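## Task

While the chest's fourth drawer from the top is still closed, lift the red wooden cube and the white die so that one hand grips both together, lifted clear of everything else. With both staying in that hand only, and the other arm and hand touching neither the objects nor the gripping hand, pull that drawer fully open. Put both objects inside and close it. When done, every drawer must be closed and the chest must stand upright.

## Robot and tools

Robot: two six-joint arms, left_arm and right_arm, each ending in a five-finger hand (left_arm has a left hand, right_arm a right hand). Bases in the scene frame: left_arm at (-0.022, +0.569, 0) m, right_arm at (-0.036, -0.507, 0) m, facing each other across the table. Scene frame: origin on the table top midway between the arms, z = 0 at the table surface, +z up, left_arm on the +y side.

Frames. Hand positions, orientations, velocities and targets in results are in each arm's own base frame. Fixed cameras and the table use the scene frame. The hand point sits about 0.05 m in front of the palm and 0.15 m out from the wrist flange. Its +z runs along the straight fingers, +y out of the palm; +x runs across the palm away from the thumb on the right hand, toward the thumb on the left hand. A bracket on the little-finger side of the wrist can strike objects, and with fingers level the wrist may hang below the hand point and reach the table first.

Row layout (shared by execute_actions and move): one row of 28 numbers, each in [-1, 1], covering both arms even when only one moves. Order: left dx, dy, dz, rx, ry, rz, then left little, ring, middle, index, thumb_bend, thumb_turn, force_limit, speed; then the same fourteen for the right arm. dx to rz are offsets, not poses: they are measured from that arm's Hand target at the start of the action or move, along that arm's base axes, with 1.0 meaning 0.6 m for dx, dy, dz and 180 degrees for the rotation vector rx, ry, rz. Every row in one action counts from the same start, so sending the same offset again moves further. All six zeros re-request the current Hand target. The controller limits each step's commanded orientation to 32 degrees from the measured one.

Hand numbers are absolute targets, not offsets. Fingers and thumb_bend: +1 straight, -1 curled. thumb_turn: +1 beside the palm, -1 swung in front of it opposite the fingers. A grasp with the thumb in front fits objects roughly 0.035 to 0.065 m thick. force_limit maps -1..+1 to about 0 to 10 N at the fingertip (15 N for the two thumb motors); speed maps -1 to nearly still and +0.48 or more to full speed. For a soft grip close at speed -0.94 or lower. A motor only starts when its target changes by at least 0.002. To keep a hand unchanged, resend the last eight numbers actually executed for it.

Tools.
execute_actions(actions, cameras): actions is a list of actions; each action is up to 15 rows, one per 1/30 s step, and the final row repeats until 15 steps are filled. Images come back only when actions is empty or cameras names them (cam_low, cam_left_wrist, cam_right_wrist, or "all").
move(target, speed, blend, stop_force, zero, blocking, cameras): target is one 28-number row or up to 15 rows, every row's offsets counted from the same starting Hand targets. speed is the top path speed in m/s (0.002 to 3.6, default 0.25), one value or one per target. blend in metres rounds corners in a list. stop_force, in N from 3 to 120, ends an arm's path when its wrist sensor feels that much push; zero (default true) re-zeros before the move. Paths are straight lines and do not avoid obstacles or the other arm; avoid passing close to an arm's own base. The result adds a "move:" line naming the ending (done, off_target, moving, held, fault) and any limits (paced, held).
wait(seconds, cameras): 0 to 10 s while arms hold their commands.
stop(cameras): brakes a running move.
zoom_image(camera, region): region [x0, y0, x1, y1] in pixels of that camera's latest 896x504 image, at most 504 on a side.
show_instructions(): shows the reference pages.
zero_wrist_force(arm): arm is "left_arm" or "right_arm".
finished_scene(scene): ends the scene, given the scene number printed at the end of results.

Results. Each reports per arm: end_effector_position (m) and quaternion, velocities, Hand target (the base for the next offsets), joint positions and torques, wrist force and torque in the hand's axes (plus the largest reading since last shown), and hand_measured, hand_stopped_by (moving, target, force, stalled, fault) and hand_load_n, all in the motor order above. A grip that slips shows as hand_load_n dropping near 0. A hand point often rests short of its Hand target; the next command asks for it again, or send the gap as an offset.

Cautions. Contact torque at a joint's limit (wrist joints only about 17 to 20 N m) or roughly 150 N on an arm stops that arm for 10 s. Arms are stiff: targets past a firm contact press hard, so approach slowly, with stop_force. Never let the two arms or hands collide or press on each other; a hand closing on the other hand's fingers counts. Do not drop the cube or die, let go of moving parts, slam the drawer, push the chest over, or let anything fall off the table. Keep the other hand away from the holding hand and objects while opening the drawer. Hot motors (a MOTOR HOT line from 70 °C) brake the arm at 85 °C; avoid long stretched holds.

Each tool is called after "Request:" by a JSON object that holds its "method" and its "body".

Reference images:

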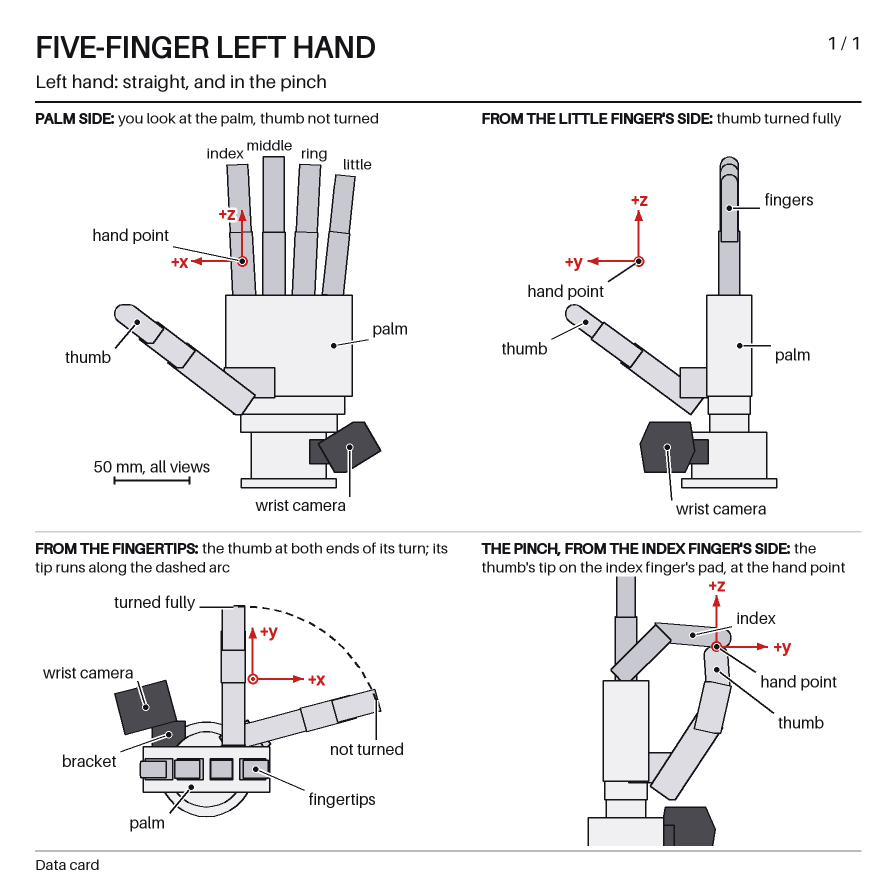

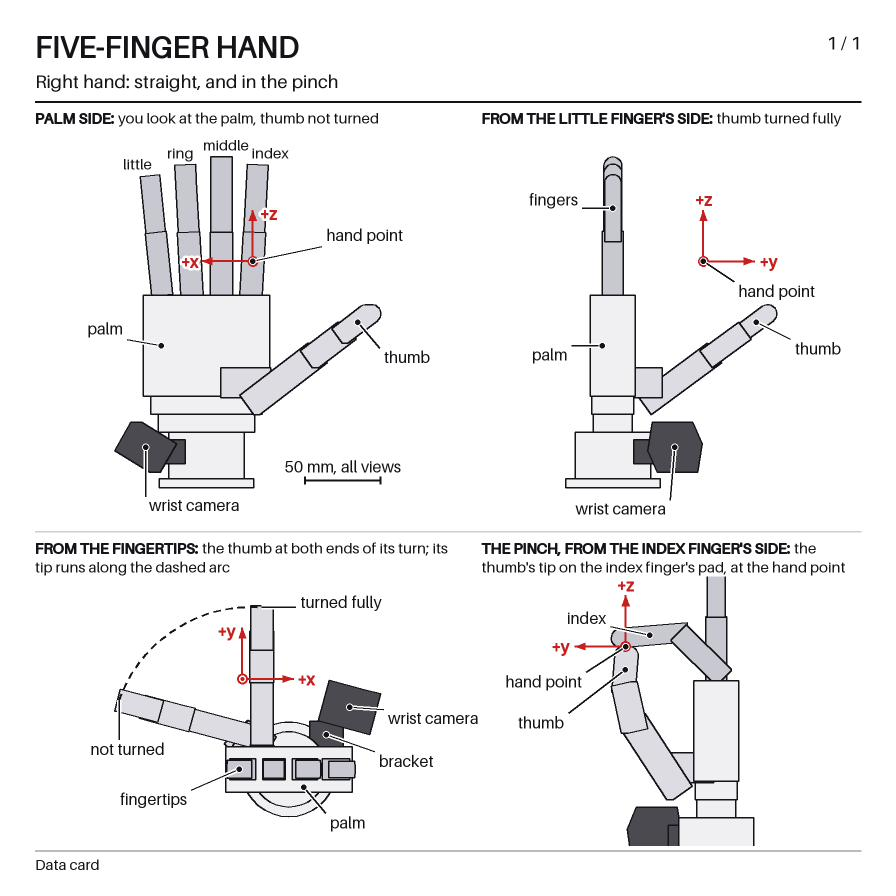

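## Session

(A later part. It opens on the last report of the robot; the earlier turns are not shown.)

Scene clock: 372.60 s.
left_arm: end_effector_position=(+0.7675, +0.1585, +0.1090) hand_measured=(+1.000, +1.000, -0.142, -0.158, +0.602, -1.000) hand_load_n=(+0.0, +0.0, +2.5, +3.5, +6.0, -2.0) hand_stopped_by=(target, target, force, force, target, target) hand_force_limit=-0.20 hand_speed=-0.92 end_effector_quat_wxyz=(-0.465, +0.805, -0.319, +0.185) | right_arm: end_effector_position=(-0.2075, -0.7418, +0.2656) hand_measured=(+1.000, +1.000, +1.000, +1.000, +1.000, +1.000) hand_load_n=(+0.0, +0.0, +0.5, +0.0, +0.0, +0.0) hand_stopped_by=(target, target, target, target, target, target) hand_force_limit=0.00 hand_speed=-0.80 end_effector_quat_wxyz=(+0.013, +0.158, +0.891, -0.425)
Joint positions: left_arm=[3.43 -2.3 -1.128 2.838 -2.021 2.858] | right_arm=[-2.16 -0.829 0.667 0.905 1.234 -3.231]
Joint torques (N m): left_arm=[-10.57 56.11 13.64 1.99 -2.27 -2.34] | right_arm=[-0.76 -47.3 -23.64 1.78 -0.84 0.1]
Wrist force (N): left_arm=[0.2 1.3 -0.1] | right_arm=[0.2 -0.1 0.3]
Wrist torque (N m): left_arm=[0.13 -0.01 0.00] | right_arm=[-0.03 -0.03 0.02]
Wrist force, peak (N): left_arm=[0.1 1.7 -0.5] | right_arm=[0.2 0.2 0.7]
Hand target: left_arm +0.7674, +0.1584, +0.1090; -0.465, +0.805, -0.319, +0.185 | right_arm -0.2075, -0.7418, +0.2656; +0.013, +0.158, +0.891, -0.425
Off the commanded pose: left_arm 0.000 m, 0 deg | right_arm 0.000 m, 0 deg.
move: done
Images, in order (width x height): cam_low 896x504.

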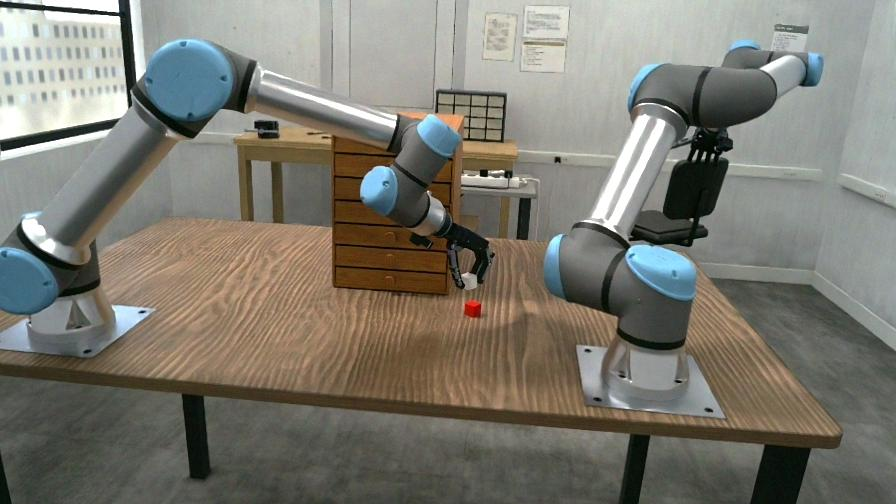

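Request:
{"method": "move", "body": {"target": [-0.0619,0.0228,-0.0983,0,0,0,1,1,-0.25,-0.25,0.6,-1,-0.2,-0.92,0,0,0,0,0,0,1,1,1,1,1,1,0,-0.8], "speed": 0.1, "cameras": ["cam_low","cam_left_wrist"]}}

Scene clock: 379.37 s.
left_arm: end_effector_position=(+0.7303, +0.1720, +0.0501) hand_measured=(+1.000, +1.000, -0.142, -0.158, +0.602, -1.000) hand_load_n=(+0.0, +0.0, +2.5, +3.5, +6.5, -2.0) hand_stopped_by=(target, target, force, force, target, target) hand_force_limit=-0.20 hand_speed=-0.92 end_effector_quat_wxyz=(-0.465, +0.805, -0.319, +0.185) | right_arm: end_effector_position=(-0.2075, -0.7418, +0.2656) hand_measured=(+1.000, +1.000, +1.000, +1.000, +1.000, +1.000) hand_load_n=(+0.0, +0.0, +0.0, +0.0, +0.0, -0.5) hand_stopped_by=(target, target, target, target, target, target) hand_force_limit=0.00 hand_speed=-0.80 end_effector_quat_wxyz=(+0.013, +0.158, +0.891, -0.425)
Joint positions: left_arm=[3.471 -2.266 -1.347 3.035 -1.987 2.883] | right_arm=[-2.16 -0.829 0.667 0.905 1.234 -3.231]
Joint torques (N m): left_arm=[12.86 52.41 11.82 2.04 1.55 2.32] | right_arm=[0.19 -47.28 -22.98 1.81 -0.94 0.08]
Wrist force (N): left_arm=[-0.4 1.3 -0.3] | right_arm=[0.2 0.0 0.4]
Wrist torque (N m): left_arm=[0.12 0.07 -0.19] | right_arm=[-0.02 -0.05 0.02]
Wrist force, peak (N): left_arm=[-0.7 2.0 0.1] | right_arm=[0.0 0.1 0.7]
Hand target: left_arm +0.7303, +0.1721, +0.0501; -0.465, +0.805, -0.319, +0.185 | right_arm -0.2075, -0.7418, +0.2656; +0.013, +0.158, +0.891, -0.425
Off the commanded pose: left_arm 0.000 m, 0 deg | right_arm 0.000 m, 0 deg.
move: done
Images, in order (width x height): cam_low 896x504, cam_left_wrist 896x504.

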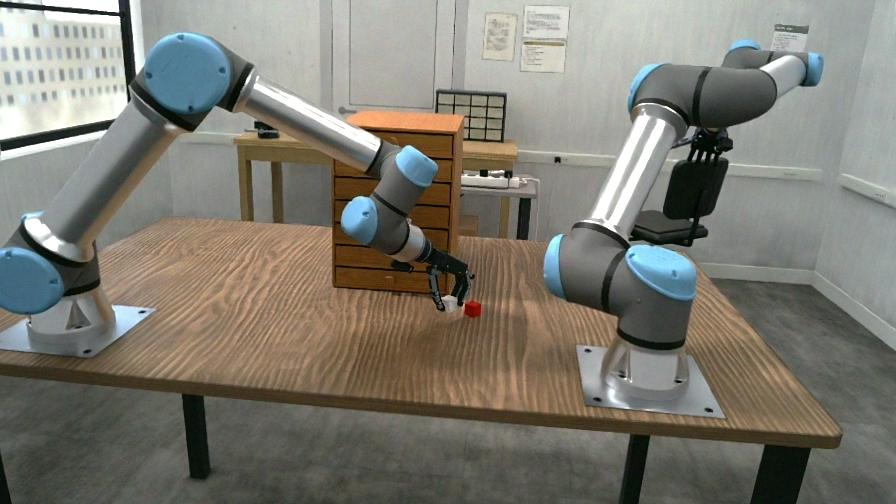

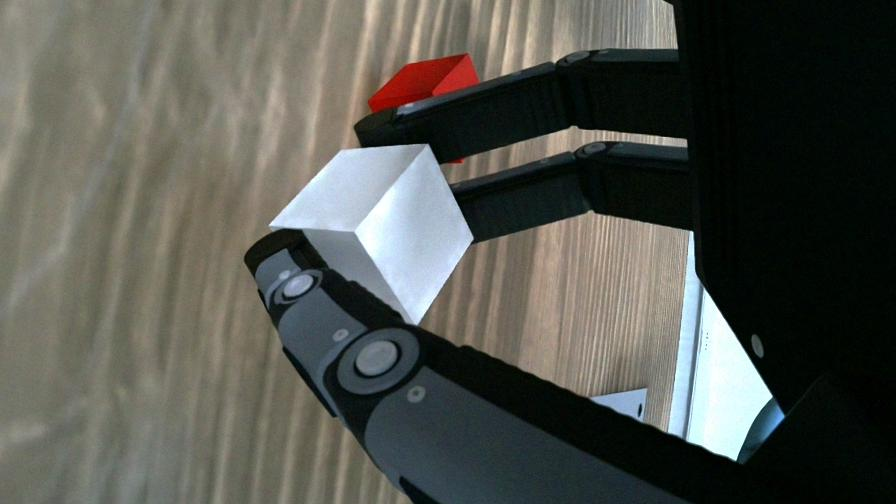

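Request:
{"method": "zoom_image", "body": {"camera": "cam_low", "region": [420, 250, 520, 330]}}

Scaled by 5.040 from the camera's 896x504 image, which has a finer 1280x720 frame.

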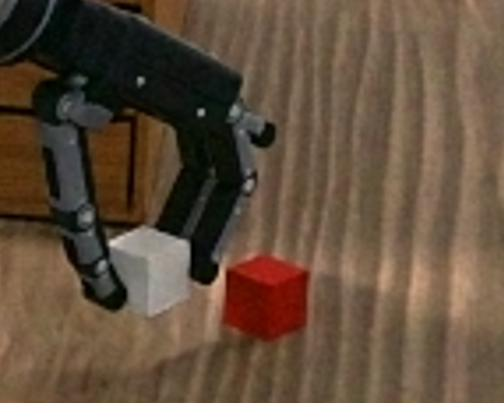

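Request:
{"method": "move", "body": {"target": [0,0,-0.0583,0,0,0,1,1,-0.25,-0.25,0.6,-1,-0.2,-0.92,0,0,0,0,0,0,1,1,1,1,1,1,0,-0.8], "speed": 0.02, "stop_force": 3.5}}

Scene clock: 395.17 s.
left_arm: end_effector_position=(+0.7303, +0.1720, +0.0223) hand_measured=(+1.000, +1.000, -0.142, -0.158, +0.602, -1.000) hand_load_n=(+0.0, +0.0, +2.5, +3.5, +6.0, -1.5) hand_stopped_by=(target, target, force, force, target, target) hand_force_limit=-0.20 hand_speed=-0.92 end_effector_quat_wxyz=(-0.465, +0.805, -0.319, +0.185) | right_arm: end_effector_position=(-0.2075, -0.7418, +0.2656) hand_measured=(+1.000, +1.000, +1.000, +1.000, +1.000, +1.000) hand_load_n=(+0.0, +0.0, +0.0, +0.0, +0.0, +0.0) hand_stopped_by=(target, target, target, target, target, target) hand_force_limit=0.00 hand_speed=-0.80 end_effector_quat_wxyz=(+0.013, +0.158, +0.891, -0.425)
Joint positions: left_arm=[3.471 -2.298 -1.37 3.09 -1.987 2.883] | right_arm=[-2.16 -0.829 0.667 0.905 1.234 -3.231]
Joint torques (N m): left_arm=[12.59 53.31 24.37 -1.76 0.8 0.47] | right_arm=[-0.41 -47.12 -24.52 1.58 -0.82 0.21]
Wrist force (N): left_arm=[-0.2 1.0 -0.4] | right_arm=[0.1 0.1 0.5]
Wrist torque (N m): left_arm=[0.09 0.04 -0.16] | right_arm=[-0.01 -0.03 0.02]
Wrist force, peak (N): left_arm=[0.1 -4.3 -2.0] | right_arm=[0.1 -0.1 0.7]
Hand target: left_arm +0.7303, +0.1720, +0.0223; -0.465, +0.805, -0.319, +0.185 (not the last commanded pose) | right_arm -0.2075, -0.7418, +0.2656; +0.013, +0.158, +0.891, -0.425
Off the commanded pose: left_arm 0.007 m, 0 deg | right_arm 0.000 m, 0 deg.
move: contact (left_arm)

Request:
{"method": "move", "body": {"target": [[0,0,0,0,0,0,1,1,0.1,0.1,0.64,-1,-0.2,-0.6,0,0,0,0,0,0,1,1,1,1,1,1,0,-0.8],[0,0,0.0667,0,0,0,1,1,0.1,0.1,0.64,-1,-0.2,-0.6,0,0,0,0,0,0,1,1,1,1,1,1,0,-0.8]], "speed": 0.06, "cameras": ["cam_low","cam_left_wrist"]}}

Scene clock: 405.10 s.
left_arm: end_effector_position=(+0.7303, +0.1720, +0.0622) hand_measured=(+1.000, +1.000, +0.100, +0.100, +0.640, -1.000) hand_load_n=(-0.5, +0.0, +0.0, +0.0, +0.0, +0.0) hand_stopped_by=(target, target, target, target, target, target) hand_force_limit=-0.20 hand_speed=-0.60 end_effector_quat_wxyz=(-0.465, +0.805, -0.319, +0.185) | right_arm: end_effector_position=(-0.2075, -0.7418, +0.2656) hand_measured=(+1.000, +1.000, +1.000, +1.000, +1.000, +1.000) hand_load_n=(+0.0, +0.0, +0.0, +0.0, +0.0, +0.0) hand_stopped_by=(target, target, target, target, target, target) hand_force_limit=0.00 hand_speed=-0.80 end_effector_quat_wxyz=(+0.013, +0.158, +0.891, -0.425)
Joint positions: left_arm=[3.471 -2.253 -1.336 3.011 -1.987 2.883] | right_arm=[-2.16 -0.829 0.667 0.905 1.234 -3.231]
Joint torques (N m): left_arm=[12.14 52.86 25.83 -3.18 0.72 0.53] | right_arm=[-0.77 -46.54 -23.27 1.53 -0.89 0.23]
Wrist force (N): left_arm=[-0.1 1.2 -0.1] | right_arm=[0.1 0.1 0.7]
Wrist torque (N m): left_arm=[0.11 0.03 -0.17] | right_arm=[-0.03 -0.04 0.02]
Wrist force, peak (N): left_arm=[-0.3 1.6 -0.1] | right_arm=[0.1 0.0 0.8]
Hand target: left_arm +0.7303, +0.1720, +0.0623; -0.465, +0.805, -0.319, +0.185 | right_arm -0.2075, -0.7418, +0.2656; +0.013, +0.158, +0.891, -0.425
Off the commanded pose: left_arm 0.000 m, 0 deg | right_arm 0.000 m, 0 deg.
move: done
Images, in order (width x height): cam_low 896x504, cam_left_wrist 896x504.

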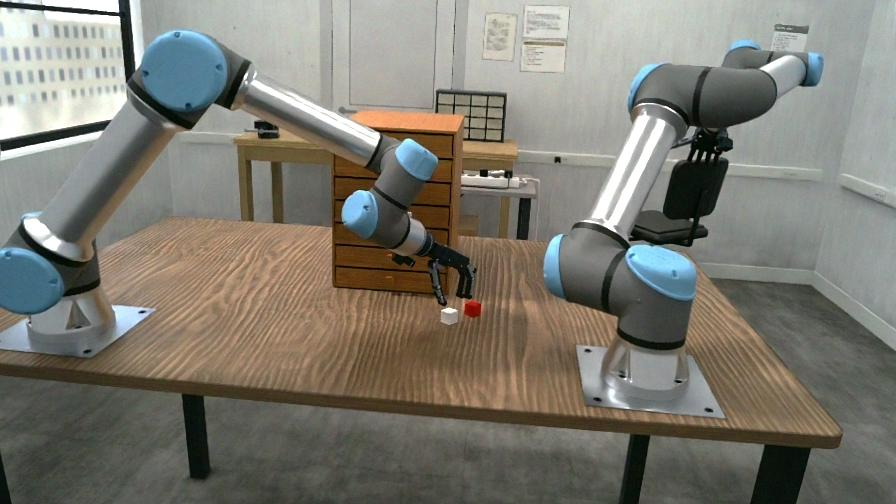

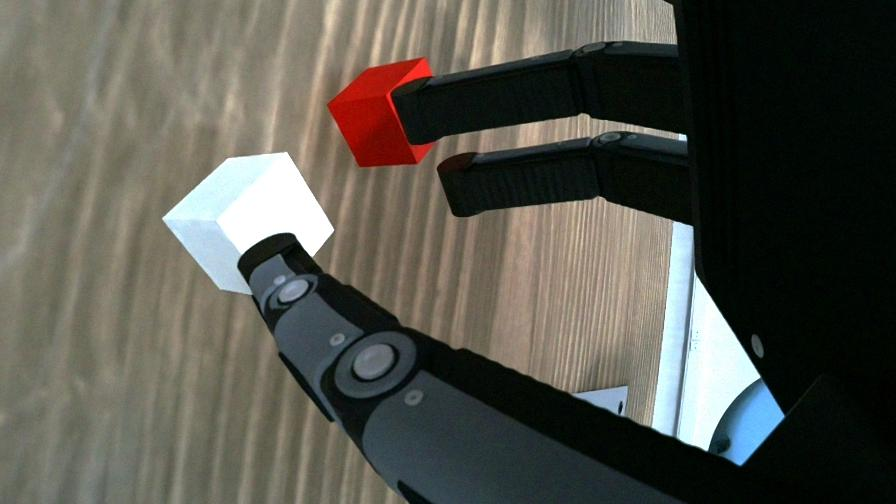

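Request:
{"method": "move", "body": {"target": [[0,0,0.23,0,0,0,1,1,0.1,0.1,0.64,-1,-0.2,-0.6,0.29,0.135,0.13,-0.02,0.03,0.005,1,1,0.5,0.5,0.7,1,0,-0.6],[-0.5175,-0.4945,0.23,0,0,-0.2567,1,1,0.1,0.1,0.64,-1,-0.2,-0.6,0.5895,0.2718,0.224,-0.0427,0.0628,0.0114,1,1,0.5,0.5,0.7,1,0,-0.6]], "speed": 0.28, "blend": 0.05, "cameras": ["cam_low","cam_right_wrist"]}}

Scene clock: 570.83 s.
left_arm: end_effector_position=(+0.4199, -0.1246, +0.2002) hand_measured=(+1.000, +1.000, +0.100, +0.100, +0.640, -1.000) hand_load_n=(+0.0, +0.0, +0.0, +0.0, +0.0, +0.0) hand_stopped_by=(target, target, target, target, target, target) hand_force_limit=-0.20 hand_speed=-0.60 end_effector_quat_wxyz=(-0.355, +0.615, -0.609, +0.352) | right_arm: end_effector_position=(+0.1462, -0.5787, +0.4000) hand_measured=(+1.000, +1.000, +0.500, +0.500, +0.700, +1.000) hand_load_n=(+0.0, +0.0, +0.0, +0.0, +0.0, +0.0) hand_stopped_by=(target, target, target, target, target, target) hand_force_limit=0.00 hand_speed=-0.60 end_effector_quat_wxyz=(-0.057, +0.098, +0.860, -0.497)
Joint positions: left_arm=[3.311 -1.302 -2.121 2.893 -1.431 3.222] | right_arm=[-1.508 -1.413 1.207 0.749 1.822 -2.993]
Joint torques (N m): left_arm=[-11.64 17.61 12.24 -2.71 2.05 2.34] | right_arm=[14.44 -15.94 -27.68 1.31 2.6 1.35]
Wrist force (N): left_arm=[0.0 0.9 0.0] | right_arm=[0.5 -0.3 0.7]
Wrist torque (N m): left_arm=[0.05 0.03 -0.15] | right_arm=[-0.07 -0.08 -0.10]
Wrist force, peak (N): left_arm=[0.9 2.1 -0.7] | right_arm=[1.4 -0.1 1.4]
Hand target: left_arm +0.4198, -0.1247, +0.2003; -0.355, +0.615, -0.609, +0.352 | right_arm +0.1462, -0.5787, +0.4000; -0.057, +0.098, +0.860, -0.497
Off the commanded pose: left_arm 0.000 m, 0 deg | right_arm 0.000 m, 0 deg.
move: done
Images, in order (width x height): cam_low 896x504, cam_right_wrist 896x504.

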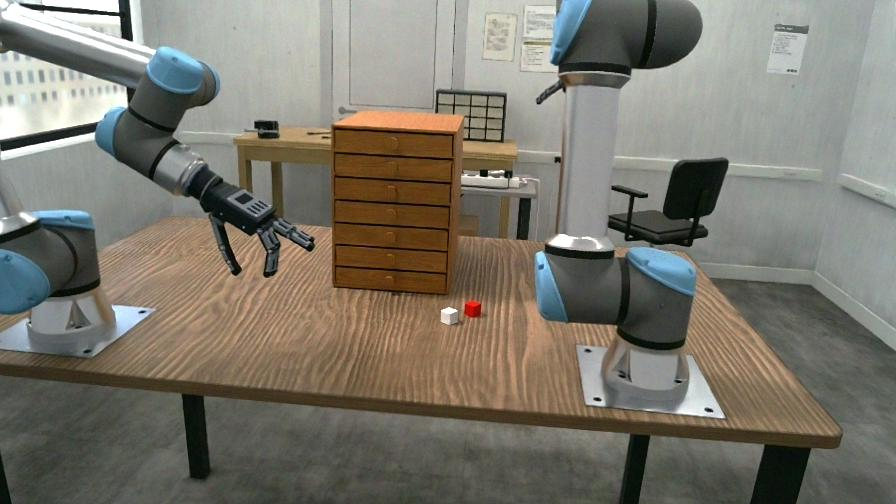

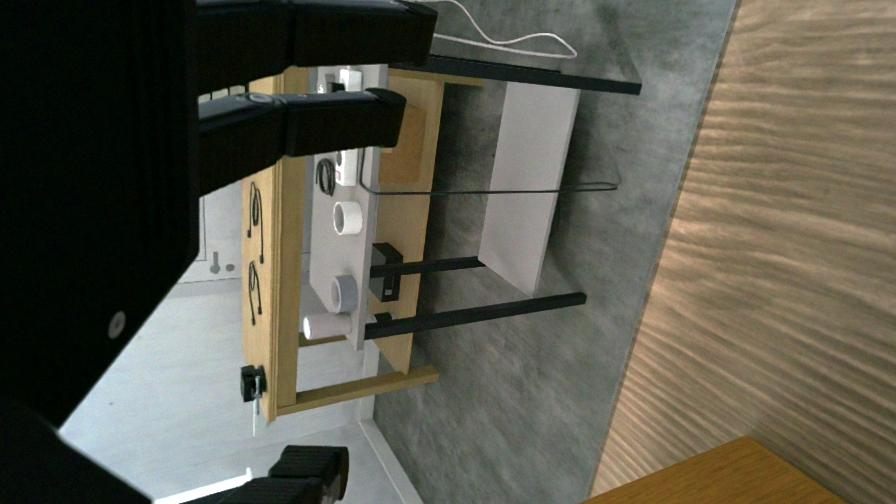

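Request:
{"method": "zoom_image", "body": {"camera": "cam_low", "region": [320, 100, 500, 340]}}

Request:
{"method": "zoom_image", "body": {"camera": "cam_low", "region": [430, 290, 500, 335]}}

Scaled by 2.100 from the camera's 896x504 image, which has a finer 1280x720 frame.

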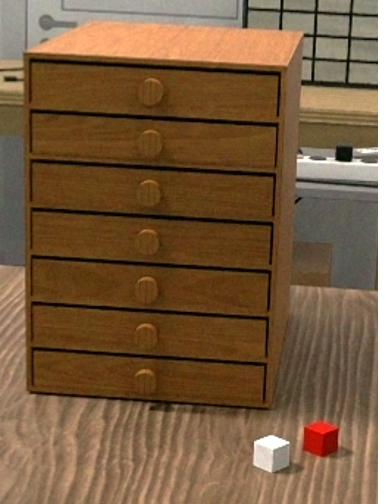

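Scaled by 7.200 from the camera's 896x504 image, which has a finer 1280x720 frame.

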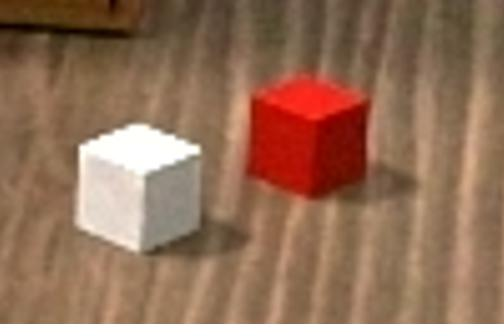

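Request:
{"method": "move", "body": {"target": [[0,0,0,0,0,0,1,1,0.1,0.1,0.64,-1,-0.2,-0.6,0.2148,0.3025,0,0,0,-0.0833,1,1,0.5,0.5,0.7,1,0,-0.6],[0,0,0,0,0,0,1,1,0.1,0.1,0.64,-1,-0.2,-0.6,0.2365,0.5483,0,0,0,-0.16,1,1,0.5,0.5,0.7,1,0,-0.6],[0,0,0,0,0,0,1,1,0.1,0.1,0.64,-1,-0.2,-0.6,0.3307,0.625,0,0,0,-0.16,1,1,0.5,0.5,0.7,1,0,-0.6]], "speed": 0.25, "blend": 0.04, "cameras": ["cam_low","cam_right_wrist"]}}

Scene clock: 590.77 s.
left_arm: end_effector_position=(+0.4198, -0.1247, +0.2003) hand_measured=(+1.000, +1.000, +0.100, +0.100, +0.640, -1.000) hand_load_n=(+0.0, +0.0, +0.0, +0.0, +0.0, +0.0) hand_stopped_by=(target, target, target, target, target, target) hand_force_limit=-0.20 hand_speed=-0.60 end_effector_quat_wxyz=(-0.355, +0.615, -0.609, +0.352) | right_arm: end_effector_position=(+0.2798, -0.3277, +0.4020) hand_measured=(+1.000, +1.000, +0.500, +0.500, +0.700, +1.000) hand_load_n=(+0.0, +0.0, +0.0, +0.0, +0.0, -0.5) hand_stopped_by=(target, target, target, target, target, target) hand_force_limit=0.00 hand_speed=-0.60 end_effector_quat_wxyz=(-0.135, +0.228, +0.831, -0.490)
Joint positions: left_arm=[3.311 -1.301 -2.121 2.893 -1.431 3.222] | right_arm=[-0.759 -1.434 1.359 1.265 2.594 -2.01]
Joint torques (N m): left_arm=[-9.94 17.4 11.37 -2.77 1.95 2.32] | right_arm=[-15.91 -39.68 -10.5 0.19 -1.14 -1.8]
Wrist force (N): left_arm=[0.2 1.3 -0.2] | right_arm=[0.6 -0.2 0.3]
Wrist torque (N m): left_arm=[0.11 0.00 -0.15] | right_arm=[-0.07 -0.16 0.11]
Wrist force, peak (N): left_arm=[0.2 1.5 -0.1] | right_arm=[1.8 2.3 -3.8]
Hand target: left_arm +0.4198, -0.1247, +0.2003; -0.355, +0.615, -0.609, +0.352 | right_arm +0.2798, -0.3277, +0.4020; -0.135, +0.227, +0.831, -0.490 (not the last commanded pose)
Off the commanded pose: left_arm 0.000 m, 0 deg | right_arm 0.140 m, 11 deg.
move: held (right_arm; a check stopped the path); path passed 1 of 3 targets; blend cut to 0.0364 m at target 2; limits=held
pose unreachable (right arm): on one or more control steps of this call, first in action 0 (counted from 0), this arm could not follow its commanded pose, so it was not sent that pose on those steps. It may still have moved: this result reports where it is.
cause: moving toward the commanded pose would bring two parts of the arm too close to each other (joints 4 (wrist 1) to 6 (wrist 3) lie between them).
Images, in order (width x height): cam_low 896x504, cam_right_wrist 896x504.

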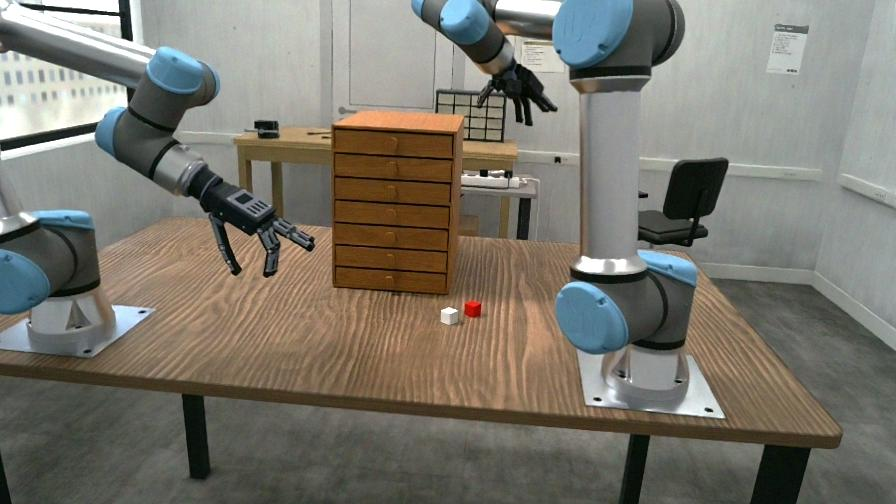

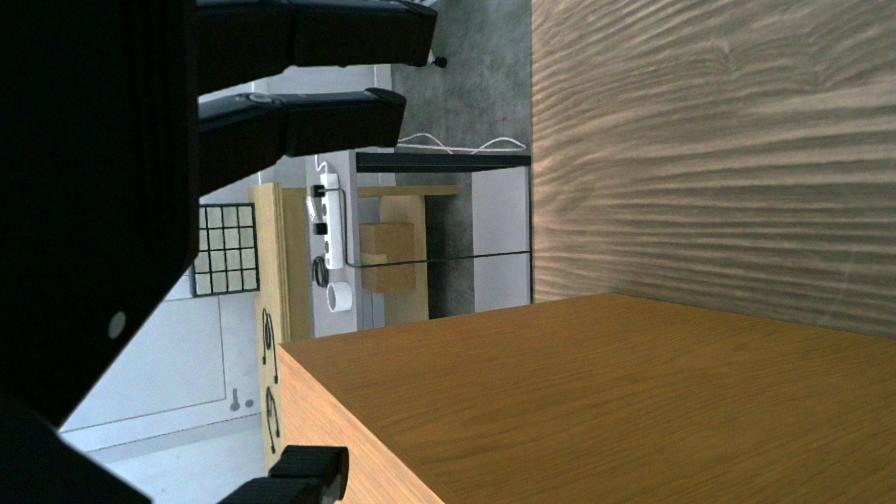

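Request:
{"method": "move", "body": {"target": [[0,0,0,0,0,0,1,1,0.1,0.1,0.64,-1,-0.2,-0.6,-0.0881,0.1137,-0.3367,0,0,0.0406,1,1,0.5,0.5,0.7,1,0,-0.6],[0,0,0,0,0,0,1,1,0.1,0.1,0.64,-1,-0.2,-0.6,-0.2587,0.227,-0.3367,0,0,-0.1706,1,1,0.5,0.5,0.7,1,0,-0.6]], "speed": 0.2, "blend": 0.02, "cameras": ["cam_low","cam_right_wrist"]}}

Scene clock: 690.70 s.
left_arm: end_effector_position=(+0.4198, -0.1247, +0.2003) hand_measured=(+1.000, +1.000, +0.100, +0.100, +0.640, -1.000) hand_load_n=(+0.0, +0.0, +0.0, +0.0, +0.0, +0.0) hand_stopped_by=(target, target, target, target, target, target) hand_force_limit=-0.20 hand_speed=-0.60 end_effector_quat_wxyz=(-0.355, +0.615, -0.609, +0.352) | right_arm: end_effector_position=(+0.1246, -0.1915, +0.2000) hand_measured=(+1.000, +1.000, +0.500, +0.500, +0.700, +1.000) hand_load_n=(+0.0, +0.0, +0.0, -0.5, +0.0, -0.5) hand_stopped_by=(target, target, target, target, target, target) hand_force_limit=0.00 hand_speed=-0.60 end_effector_quat_wxyz=(-0.260, +0.439, +0.741, -0.437)
Joint positions: left_arm=[3.311 -1.301 -2.121 2.893 -1.431 3.222] | right_arm=[-0.745 -1.459 2.189 1.369 2.548 -0.959]
Joint torques (N m): left_arm=[6.83 17.12 12.09 -1.44 1.09 0.65] | right_arm=[-8.08 -6.67 -4.2 4.57 -1.3 1.36]
Wrist force (N): left_arm=[0.1 1.1 0.0] | right_arm=[0.7 -0.1 0.0]
Wrist torque (N m): left_arm=[0.07 0.03 -0.15] | right_arm=[-0.02 -0.16 -0.08]
Wrist force, peak (N): left_arm=[0.0 1.6 0.1] | right_arm=[0.6 0.8 0.9]
Hand target: left_arm +0.4198, -0.1247, +0.2003; -0.355, +0.615, -0.609, +0.352 | right_arm +0.1246, -0.1915, +0.2000; -0.260, +0.439, +0.741, -0.437
Off the commanded pose: left_arm 0.000 m, 0 deg | right_arm 0.000 m, 0 deg.
move: done
Images, in order (width x height): cam_low 896x504, cam_right_wrist 896x504.

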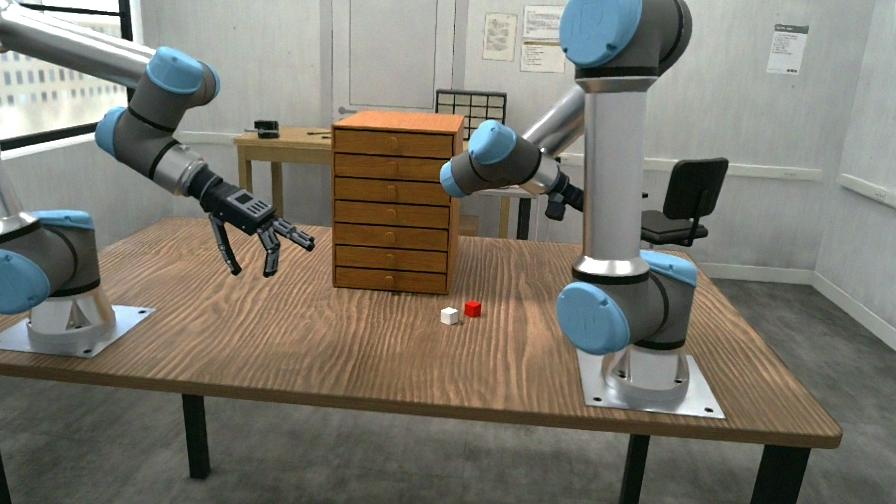

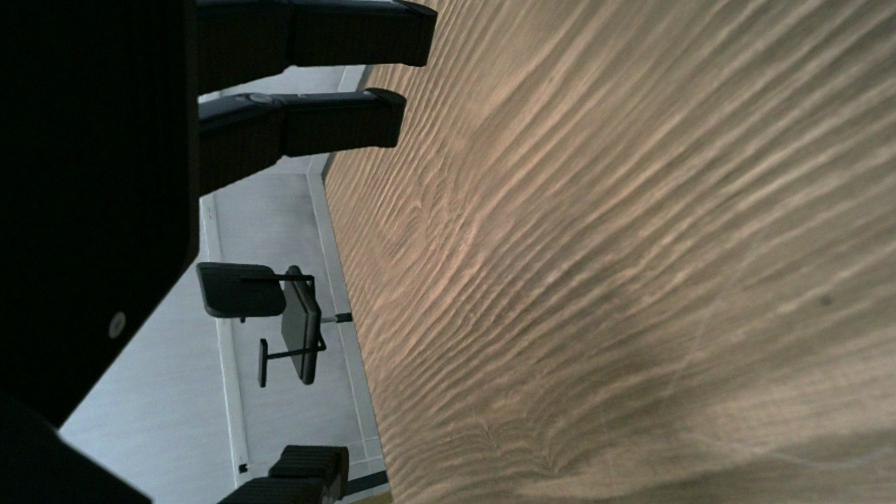

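Request:
{"method": "move", "body": {"target": [[0,0,0,0,0,0,1,1,0.1,0.1,0.64,-1,-0.2,-0.6,0.2009,0.0262,-0.1333,0,0,0.0889,1,1,0.5,0.5,0.7,1,0,-0.6],[0,0,0,0,0,0,1,1,0.1,0.1,0.64,-1,-0.2,-0.6,0.3659,-0.02,-0.1833,0,0,0.1122,1,1,0.5,0.5,0.7,1,0,-0.6]], "speed": [0.15,0.08], "blend": 0.02, "cameras": ["cam_low","cam_right_wrist"]}}

Scene clock: 704.03 s.
left_arm: end_effector_position=(+0.4198, -0.1247, +0.2003) hand_measured=(+1.000, +1.000, +0.100, +0.100, +0.640, -1.000) hand_load_n=(-0.5, +0.0, +0.0, +0.0, +0.0, +0.0) hand_stopped_by=(target, target, target, target, target, target) hand_force_limit=-0.20 hand_speed=-0.60 end_effector_quat_wxyz=(-0.355, +0.615, -0.609, +0.352) | right_arm: end_effector_position=(+0.3441, -0.2035, +0.0900) hand_measured=(+1.000, +1.000, +0.500, +0.500, +0.700, +1.000) hand_load_n=(+0.0, +0.0, +0.0, +0.0, +0.0, +0.0) hand_stopped_by=(target, target, target, target, target, target) hand_force_limit=0.00 hand_speed=-0.60 end_effector_quat_wxyz=(-0.179, +0.303, +0.806, -0.476)
Joint positions: left_arm=[3.311 -1.301 -2.121 2.893 -1.431 3.222] | right_arm=[-0.392 -0.937 1.775 1.26 2.548 -0.96]
Joint torques (N m): left_arm=[8.56 16.88 12 -1.25 0.94 0.48] | right_arm=[14.9 -25.41 -19.39 4.48 3.81 -1.69]
Wrist force (N): left_arm=[0.2 1.2 -0.1] | right_arm=[0.5 -0.1 0.0]
Wrist torque (N m): left_arm=[0.10 0.00 -0.14] | right_arm=[-0.06 -0.18 0.12]
Wrist force, peak (N): left_arm=[0.1 1.4 0.1] | right_arm=[1.0 -0.9 0.4]
Hand target: left_arm +0.4198, -0.1247, +0.2003; -0.355, +0.615, -0.609, +0.352 | right_arm +0.3441, -0.2035, +0.0900; -0.179, +0.303, +0.806, -0.476
Off the commanded pose: left_arm 0.000 m, 0 deg | right_arm 0.000 m, 0 deg.
move: done
Images, in order (width x height): cam_low 896x504, cam_right_wrist 896x504.

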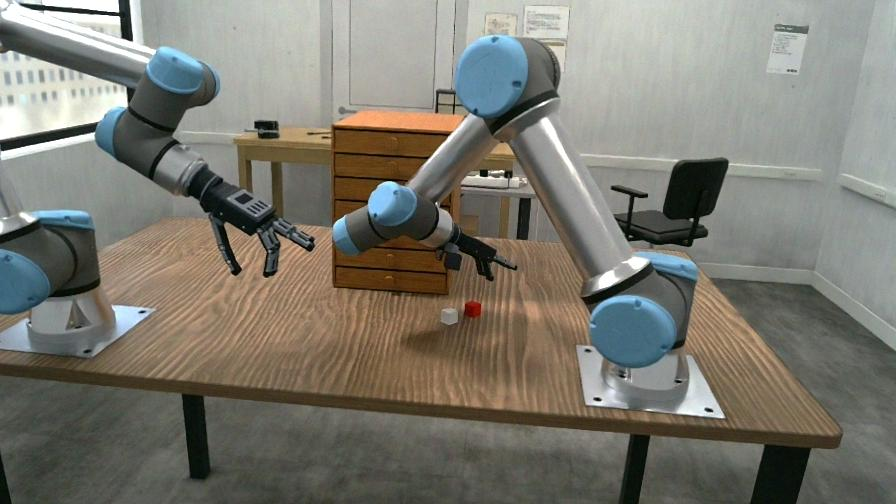

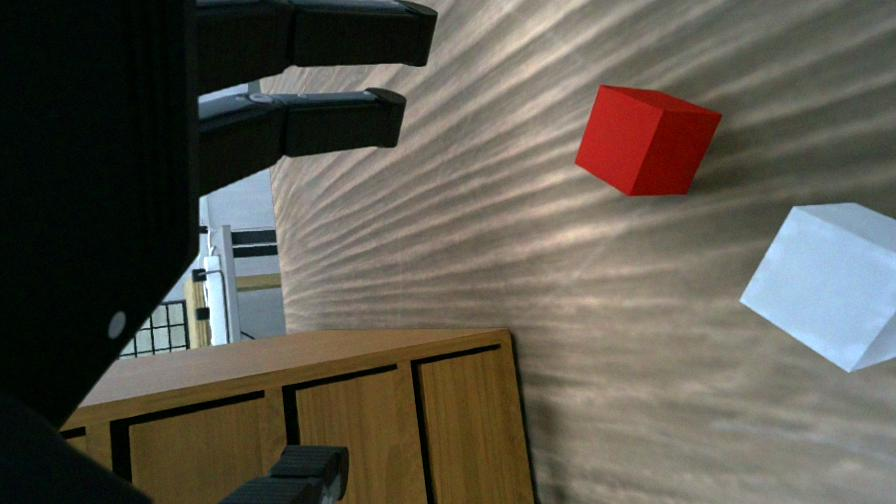

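Request:
{"method": "zoom_image", "body": {"camera": "cam_right_wrist", "region": [540, 40, 896, 420]}}

Scaled by 1.326 from the camera's 896x504 image, which has a finer 1280x720 frame.

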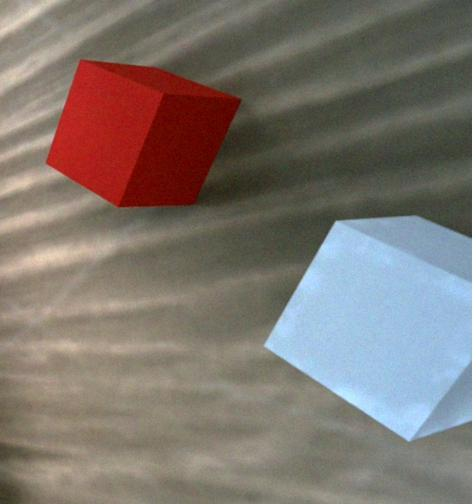

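Request:
{"method": "move", "body": {"target": [[0,0,0,0,0,0,1,1,0.1,0.1,0.64,-1,-0.2,-0.6,0,0,0,0,0,0.01,1,1,0.6,0.6,0.7,1,0,-0.6],[0,0,0,0,0,0,1,1,0.1,0.1,0.64,-1,-0.2,-0.6,0,0,-0.09,0,0,0.01,1,1,0.6,0.6,0.7,1,0,-0.6]], "speed": 0.06, "cameras": ["cam_low","cam_right_wrist"]}}

Scene clock: 818.43 s.
left_arm: end_effector_position=(+0.4198, -0.1247, +0.2003) hand_measured=(+1.000, +1.000, +0.100, +0.100, +0.640, -1.000) hand_load_n=(-0.5, +0.0, +0.0, +0.0, +0.0, +0.0) hand_stopped_by=(target, target, target, target, target, target) hand_force_limit=-0.20 hand_speed=-0.60 end_effector_quat_wxyz=(-0.355, +0.615, -0.609, +0.352) | right_arm: end_effector_position=(+0.3441, -0.2034, +0.0361) hand_measured=(+1.000, +1.000, +0.600, +0.600, +0.700, +1.000) hand_load_n=(+0.0, +0.0, +0.0, +0.0, +0.0, +0.0) hand_stopped_by=(target, target, target, target, target, target) hand_force_limit=0.00 hand_speed=-0.60 end_effector_quat_wxyz=(-0.172, +0.290, +0.811, -0.478)
Joint positions: left_arm=[3.311 -1.301 -2.121 2.893 -1.431 3.222] | right_arm=[-0.39 -0.848 1.795 1.113 2.562 -1.006]
Joint torques (N m): left_arm=[9.42 15.81 11.78 0.39 -0.06 -1.53] | right_arm=[5.37 -27.43 -16.45 0.54 -0.63 -1.51]
Wrist force (N): left_arm=[0.1 1.1 -0.1] | right_arm=[0.7 -0.1 0.0]
Wrist torque (N m): left_arm=[0.08 0.02 -0.15] | right_arm=[-0.09 -0.17 0.14]
Wrist force, peak (N): left_arm=[0.1 1.6 -0.1] | right_arm=[0.7 -0.7 -0.3]
Hand target: left_arm +0.4198, -0.1247, +0.2003; -0.355, +0.615, -0.609, +0.352 | right_arm +0.3441, -0.2035, +0.0360; -0.172, +0.290, +0.811, -0.478
Off the commanded pose: left_arm 0.000 m, 0 deg | right_arm 0.000 m, 0 deg.
move: done
Images, in order (width x height): cam_low 896x504, cam_right_wrist 896x504.

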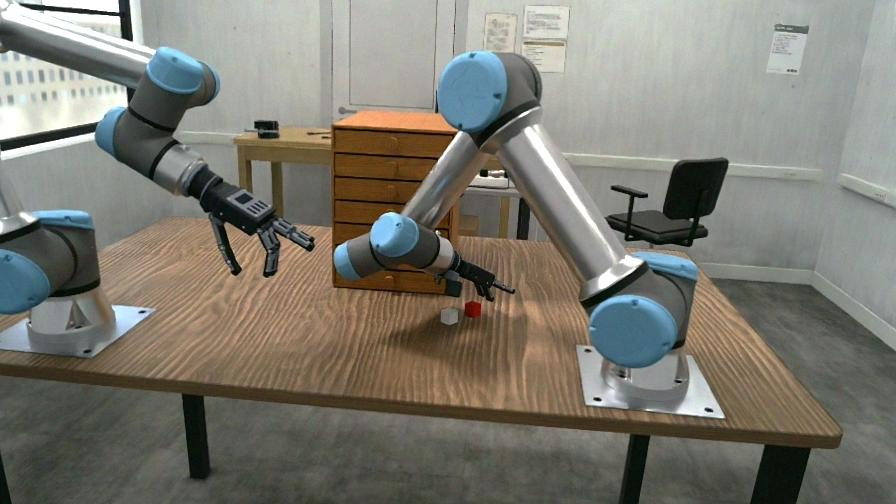

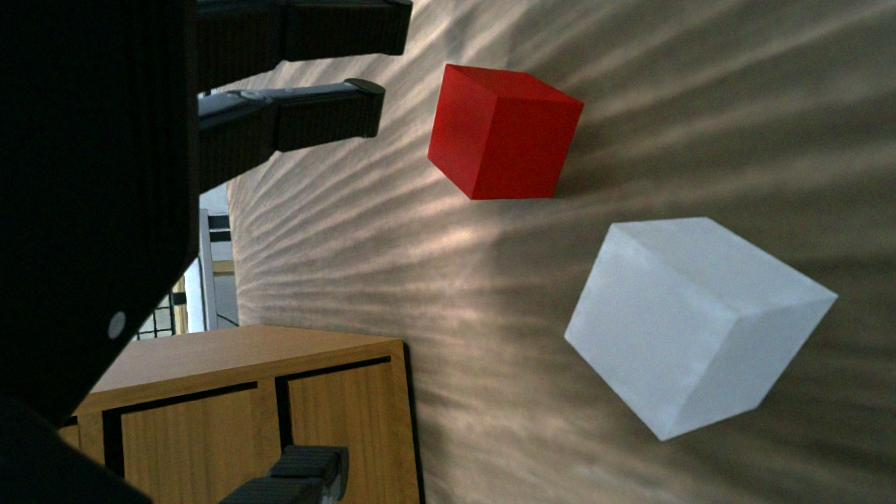

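Request:
{"method": "move", "body": {"target": [[0,0,0,0,0,0,1,1,0.1,0.1,0.64,-1,-0.2,-0.6,0.0063,-0.0053,0,0,0,0,1,1,0.6,0.6,0.7,1,0,-0.6],[0,0,0,0,0,0,1,1,0.1,0.1,0.64,-1,-0.2,-0.6,0.0063,-0.0053,-0.0333,0,0,0,1,1,0.6,0.6,0.7,1,0,-0.6]], "speed": 0.03, "stop_force": 5, "cameras": ["cam_low","cam_right_wrist"]}}

Scene clock: 854.80 s.
left_arm: end_effector_position=(+0.4198, -0.1247, +0.2003) hand_measured=(+1.000, +1.000, +0.100, +0.100, +0.640, -1.000) hand_load_n=(+0.0, +0.0, +0.0, +0.0, +0.0, +0.0) hand_stopped_by=(target, target, target, target, target, target) hand_force_limit=-0.20 hand_speed=-0.60 end_effector_quat_wxyz=(-0.355, +0.615, -0.609, +0.352) | right_arm: end_effector_position=(+0.3479, -0.2067, +0.0160) hand_measured=(+1.000, +1.000, +0.600, +0.600, +0.700, +1.000) hand_load_n=(+0.0, +0.0, -0.5, +0.0, +0.0, +0.0) hand_stopped_by=(target, target, target, target, target, target) hand_force_limit=0.00 hand_speed=-0.60 end_effector_quat_wxyz=(-0.172, +0.290, +0.811, -0.478)
Joint positions: left_arm=[3.311 -1.301 -2.121 2.893 -1.431 3.222] | right_arm=[-0.394 -0.803 1.78 1.078 2.564 -1.012]
Joint torques (N m): left_arm=[10.35 15.96 11.5 0.57 -0.34 -1.76] | right_arm=[-15.19 -28.77 -16.89 0.58 3.97 -1.49]
Wrist force (N): left_arm=[0.1 1.1 -0.4] | right_arm=[0.7 0.1 0.2]
Wrist torque (N m): left_arm=[0.10 0.01 -0.15] | right_arm=[-0.02 -0.20 0.15]
Wrist force, peak (N): left_arm=[0.3 1.5 -0.1] | right_arm=[0.8 0.2 0.0]
Hand target: left_arm +0.4198, -0.1247, +0.2003; -0.355, +0.615, -0.609, +0.352 | right_arm +0.3479, -0.2067, +0.0160; -0.172, +0.290, +0.811, -0.478
Off the commanded pose: left_arm 0.000 m, 0 deg | right_arm 0.000 m, 0 deg.
move: done
Images, in order (width x height): cam_low 896x504, cam_right_wrist 896x504.

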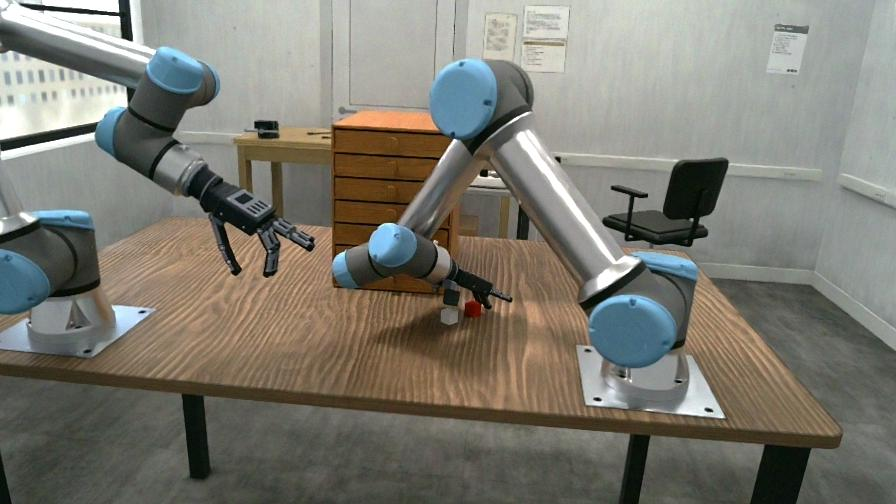

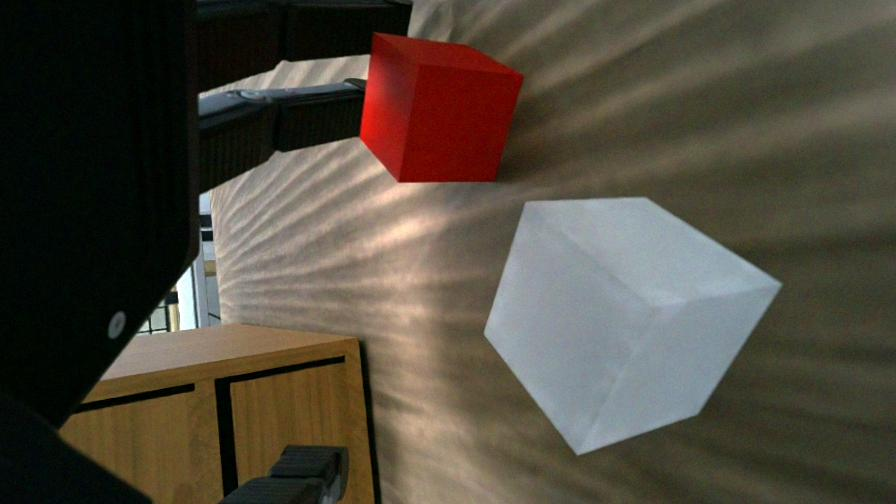

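Request:
{"method": "move", "body": {"target": [0,0,0,0,0,0,1,1,0.1,0.1,0.64,-1,-0.2,-0.6,0.0386,0.0328,0,0,0,0,1,1,0.6,0.6,0.7,1,0,-0.6], "speed": 0.04, "cameras": ["cam_low","cam_right_wrist"]}}

Scene clock: 862.63 s.
left_arm: end_effector_position=(+0.4198, -0.1247, +0.2003) hand_measured=(+1.000, +1.000, +0.100, +0.100, +0.640, -1.000) hand_load_n=(+0.0, +0.0, +0.0, +0.0, +0.0, +0.0) hand_stopped_by=(target, target, target, target, target, target) hand_force_limit=-0.20 hand_speed=-0.60 end_effector_quat_wxyz=(-0.355, +0.615, -0.609, +0.352) | right_arm: end_effector_position=(+0.3710, -0.1870, +0.0160) hand_measured=(+1.000, +1.000, +0.600, +0.600, +0.700, +1.000) hand_load_n=(+0.0, +0.0, +0.0, +0.0, +0.0, +0.0) hand_stopped_by=(target, target, target, target, target, target) hand_force_limit=0.00 hand_speed=-0.60 end_effector_quat_wxyz=(-0.172, +0.290, +0.811, -0.478) end_effector_velocity=(+0.000, +0.001, -0.001) end_effector_angular_velocity=(+0.003, -0.002, -0.003)
Joint positions: left_arm=[3.311 -1.301 -2.121 2.893 -1.431 3.222] | right_arm=[-0.333 -0.764 1.719 1.179 2.534 -0.918]
Joint velocities: left_arm=[within noise] | right_arm=[0.001 0 -0.001 0.002 -0.005 0.002]
Joint torques (N m): left_arm=[9.43 15.55 11.68 0.47 -0.45 -1.79] | right_arm=[14.13 -30.39 -18.56 4.29 -1.44 1.29]
Wrist force (N): left_arm=[0.1 1.1 0.0] | right_arm=[0.4 -0.2 0.4]
Wrist torque (N m): left_arm=[0.07 0.01 -0.14] | right_arm=[-0.03 -0.17 -0.05]
Wrist force, peak (N): left_arm=[0.0 1.4 -0.1] | right_arm=[0.8 0.1 0.0]
Hand target: left_arm +0.4198, -0.1247, +0.2003; -0.355, +0.615, -0.609, +0.352 | right_arm +0.3711, -0.1870, +0.0160; -0.172, +0.290, +0.811, -0.478
Off the commanded pose: left_arm 0.000 m, 0 deg | right_arm 0.000 m, 0 deg.
move: done
Images, in order (width x height): cam_low 896x504, cam_right_wrist 896x504.

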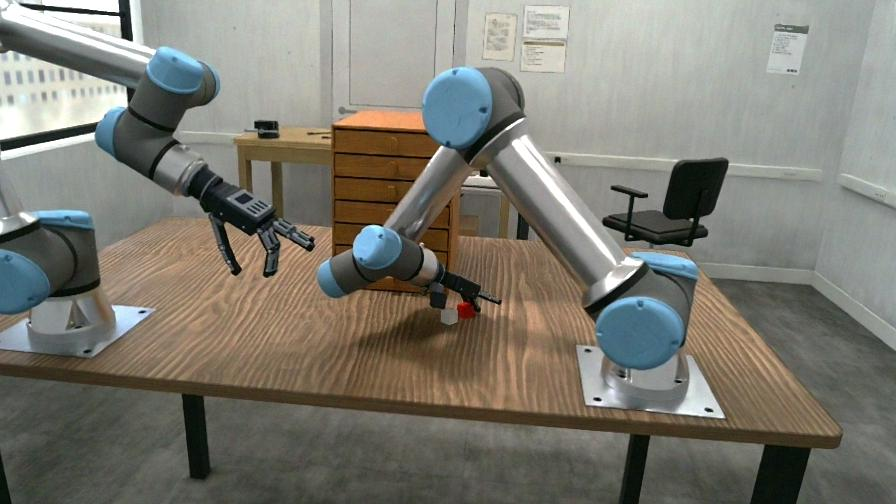

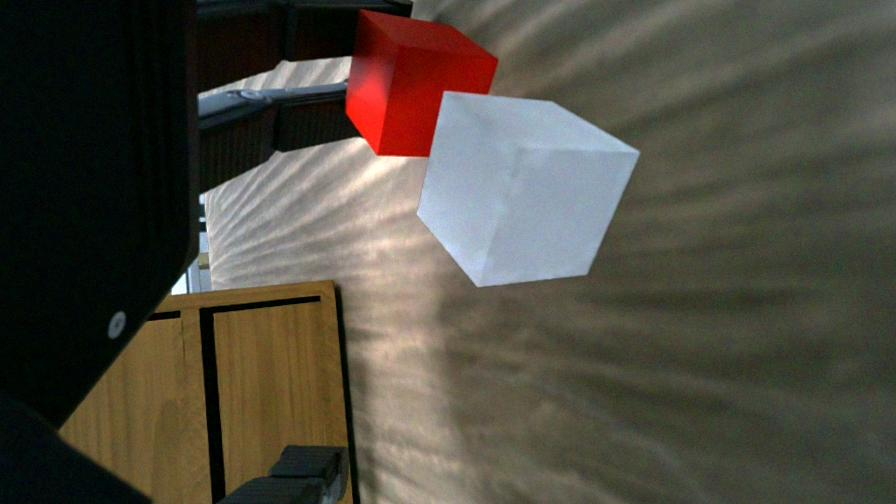

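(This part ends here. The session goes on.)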